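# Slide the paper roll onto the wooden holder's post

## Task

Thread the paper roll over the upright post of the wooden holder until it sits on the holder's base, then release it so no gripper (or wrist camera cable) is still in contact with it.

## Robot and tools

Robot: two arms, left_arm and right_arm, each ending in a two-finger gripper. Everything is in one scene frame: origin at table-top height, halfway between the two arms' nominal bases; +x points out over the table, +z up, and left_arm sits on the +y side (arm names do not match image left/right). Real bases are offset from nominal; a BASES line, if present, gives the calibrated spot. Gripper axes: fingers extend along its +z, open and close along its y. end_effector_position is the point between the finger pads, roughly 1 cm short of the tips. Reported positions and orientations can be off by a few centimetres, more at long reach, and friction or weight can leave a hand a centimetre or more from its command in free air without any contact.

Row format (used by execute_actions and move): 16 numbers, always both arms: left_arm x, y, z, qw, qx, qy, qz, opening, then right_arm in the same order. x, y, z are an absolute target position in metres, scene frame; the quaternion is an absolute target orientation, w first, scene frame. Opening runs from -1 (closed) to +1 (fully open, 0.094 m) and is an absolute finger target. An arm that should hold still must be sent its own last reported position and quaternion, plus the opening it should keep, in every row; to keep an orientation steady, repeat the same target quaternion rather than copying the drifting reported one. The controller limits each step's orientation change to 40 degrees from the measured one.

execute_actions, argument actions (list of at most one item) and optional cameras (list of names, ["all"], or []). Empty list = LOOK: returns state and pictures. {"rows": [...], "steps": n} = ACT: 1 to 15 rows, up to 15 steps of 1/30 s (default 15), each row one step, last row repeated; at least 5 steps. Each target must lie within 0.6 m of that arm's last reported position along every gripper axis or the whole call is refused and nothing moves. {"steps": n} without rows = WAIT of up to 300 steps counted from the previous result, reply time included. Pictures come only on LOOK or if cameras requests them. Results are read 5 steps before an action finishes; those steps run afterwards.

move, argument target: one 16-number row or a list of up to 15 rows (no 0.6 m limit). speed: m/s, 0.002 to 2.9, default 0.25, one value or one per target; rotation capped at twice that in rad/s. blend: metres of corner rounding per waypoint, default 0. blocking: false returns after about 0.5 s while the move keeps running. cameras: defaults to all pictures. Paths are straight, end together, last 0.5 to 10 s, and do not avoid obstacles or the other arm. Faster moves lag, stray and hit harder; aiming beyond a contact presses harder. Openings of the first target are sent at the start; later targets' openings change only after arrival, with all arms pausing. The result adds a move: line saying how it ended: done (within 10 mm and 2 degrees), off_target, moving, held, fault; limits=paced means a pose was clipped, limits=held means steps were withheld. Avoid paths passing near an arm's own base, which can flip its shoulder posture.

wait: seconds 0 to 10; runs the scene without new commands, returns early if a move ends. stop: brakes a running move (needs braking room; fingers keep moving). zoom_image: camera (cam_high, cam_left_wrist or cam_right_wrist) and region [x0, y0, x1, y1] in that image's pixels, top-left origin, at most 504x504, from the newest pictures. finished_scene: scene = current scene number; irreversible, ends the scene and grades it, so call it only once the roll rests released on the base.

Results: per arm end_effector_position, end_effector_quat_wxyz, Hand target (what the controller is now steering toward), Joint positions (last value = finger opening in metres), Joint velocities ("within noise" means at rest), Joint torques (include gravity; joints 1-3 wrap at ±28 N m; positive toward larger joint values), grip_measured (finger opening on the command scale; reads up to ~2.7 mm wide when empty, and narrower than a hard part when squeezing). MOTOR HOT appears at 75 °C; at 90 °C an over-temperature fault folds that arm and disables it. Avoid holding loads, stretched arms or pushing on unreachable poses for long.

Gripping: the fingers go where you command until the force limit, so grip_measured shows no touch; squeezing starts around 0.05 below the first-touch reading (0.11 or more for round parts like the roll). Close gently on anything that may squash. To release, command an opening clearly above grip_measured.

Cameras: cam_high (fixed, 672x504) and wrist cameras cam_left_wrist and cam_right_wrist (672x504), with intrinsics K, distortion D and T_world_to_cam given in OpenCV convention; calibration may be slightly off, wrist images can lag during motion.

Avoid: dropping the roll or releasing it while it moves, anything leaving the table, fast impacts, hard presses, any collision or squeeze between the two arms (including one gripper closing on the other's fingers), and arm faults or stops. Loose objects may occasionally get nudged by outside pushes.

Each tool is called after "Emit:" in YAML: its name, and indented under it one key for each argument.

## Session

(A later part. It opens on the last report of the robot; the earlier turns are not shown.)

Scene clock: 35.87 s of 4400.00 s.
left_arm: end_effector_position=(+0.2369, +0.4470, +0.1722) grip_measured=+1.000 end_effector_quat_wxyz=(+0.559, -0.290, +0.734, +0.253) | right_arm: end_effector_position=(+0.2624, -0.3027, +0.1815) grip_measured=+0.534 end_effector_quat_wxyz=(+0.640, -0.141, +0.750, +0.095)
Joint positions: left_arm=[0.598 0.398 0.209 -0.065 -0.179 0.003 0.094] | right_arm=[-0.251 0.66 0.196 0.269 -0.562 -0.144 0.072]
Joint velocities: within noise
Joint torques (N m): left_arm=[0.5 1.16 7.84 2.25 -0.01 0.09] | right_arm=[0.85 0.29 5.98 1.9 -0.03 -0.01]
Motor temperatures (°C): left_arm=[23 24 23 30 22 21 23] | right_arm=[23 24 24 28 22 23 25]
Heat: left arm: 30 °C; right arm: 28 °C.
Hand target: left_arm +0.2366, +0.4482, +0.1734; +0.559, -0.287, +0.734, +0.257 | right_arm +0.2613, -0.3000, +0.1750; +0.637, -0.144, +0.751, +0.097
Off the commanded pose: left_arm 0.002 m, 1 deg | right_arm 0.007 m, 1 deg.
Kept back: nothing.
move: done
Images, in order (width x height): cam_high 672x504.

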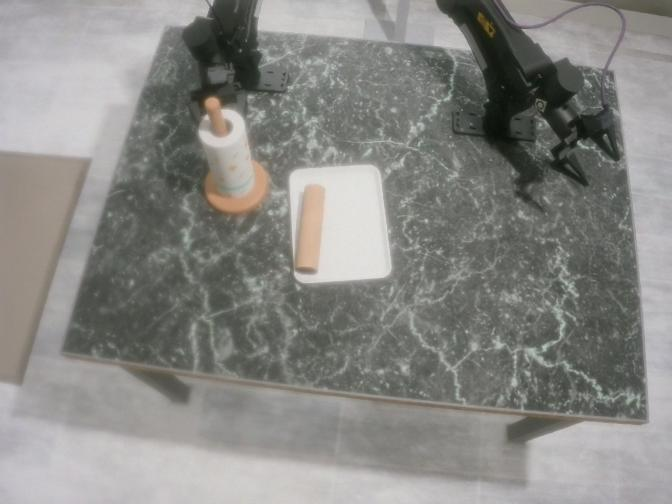

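Emit:
move:
  target:
    - [0.2366, 0.4483, 0.1734, 0.5586, -0.2874, 0.7340, 0.2575, 1.0, 0.2615, -0.301, 0.182, 0.640, -0.1425, 0.749, 0.0955, 1.0]
    - [0.2366, 0.4483, 0.1734, 0.5586, -0.2874, 0.7340, 0.2575, 1.0, 0.2605, -0.300, 0.24, 0.640, -0.1425, 0.749, 0.0955, 1.0]
    - [0.2366, 0.4483, 0.1734, 0.5586, -0.2874, 0.7340, 0.2575, 1.0, 0.2605, -0.300, 0.41, 0.640, -0.1425, 0.749, 0.0955, 1.0]
  speed: [0.1, 0.08, 0.2]
  blend: [0, 0.02, 0]
  cameras: ["cam_high", "cam_right_wrist"]

Emit:
zoom_image:
  camera: "cam_high"
  region: [150, 60, 300, 220]

Scene clock: 39.73 s of 4400.00 s.
left_arm: end_effector_position=(+0.2369, +0.4470, +0.1722) grip_measured=+1.000 end_effector_quat_wxyz=(+0.559, -0.290, +0.734, +0.253) | right_arm: end_effector_position=(+0.2627, -0.3017, +0.4002) grip_measured=+0.998 end_effector_quat_wxyz=(+0.635, -0.140, +0.754, +0.099)
Joint positions: left_arm=[0.598 0.398 0.209 -0.065 -0.179 0.003 0.094] | right_arm=[-0.247 0.837 1.144 -0.516 -0.562 -0.14 0.094]
Joint velocities: within noise
Joint torques (N m): left_arm=[0.55 1.16 7.83 2.27 -0.01 0.1] | right_arm=[0.64 -0.31 9.58 1.63 0.02 0.03]
Motor temperatures (°C): left_arm=[23 24 23 30 22 21 23] | right_arm=[23 24 24 28 22 23 25]
Heat: left arm: 30 °C; right arm: 28 °C.
Hand target: left_arm +0.2366, +0.4482, +0.1734; +0.559, -0.287, +0.734, +0.257 | right_arm +0.2603, -0.3000, +0.4099; +0.640, -0.143, +0.749, +0.096
Off the commanded pose: left_arm 0.002 m, 1 deg | right_arm 0.010 m, 1 deg.
Kept back: nothing.
move: done
camera_calibration:
cam_right_wrist: T_world_to_cam=[[0.375849, -0.915557, 0.143155, -0.43309], [-0.53809, -0.341392, -0.770656, 0.370611], [0.754451, 0.21262, -0.620964, 0.218368], [0, 0, 0, 1]] pos_world=[0.19745, -0.316425, 0.483211]
Images, in order (width x height): cam_high 672x504, cam_right_wrist 672x504.

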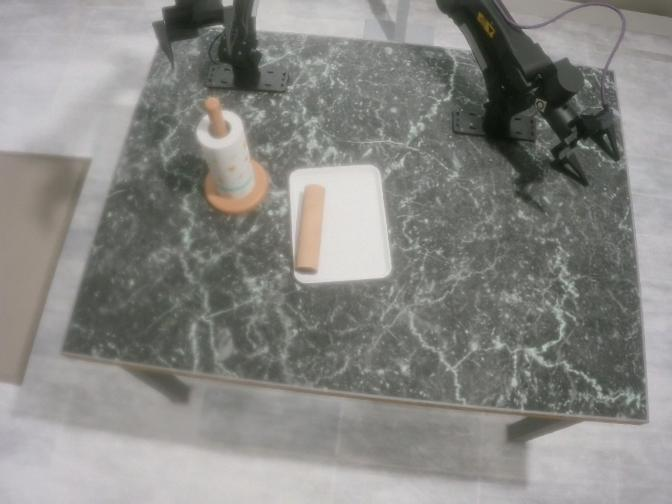

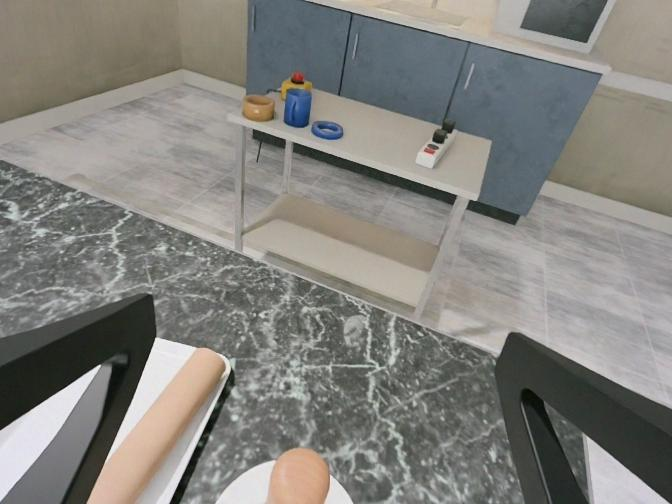

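Scaled by 3.150 from the camera's 672x504 image, which has a finer 960x720 frame.

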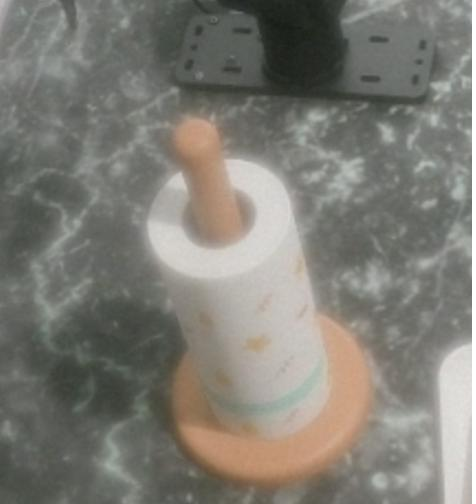

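Emit:
finished_scene:
  scene: 2

The scene is finished: the task was done.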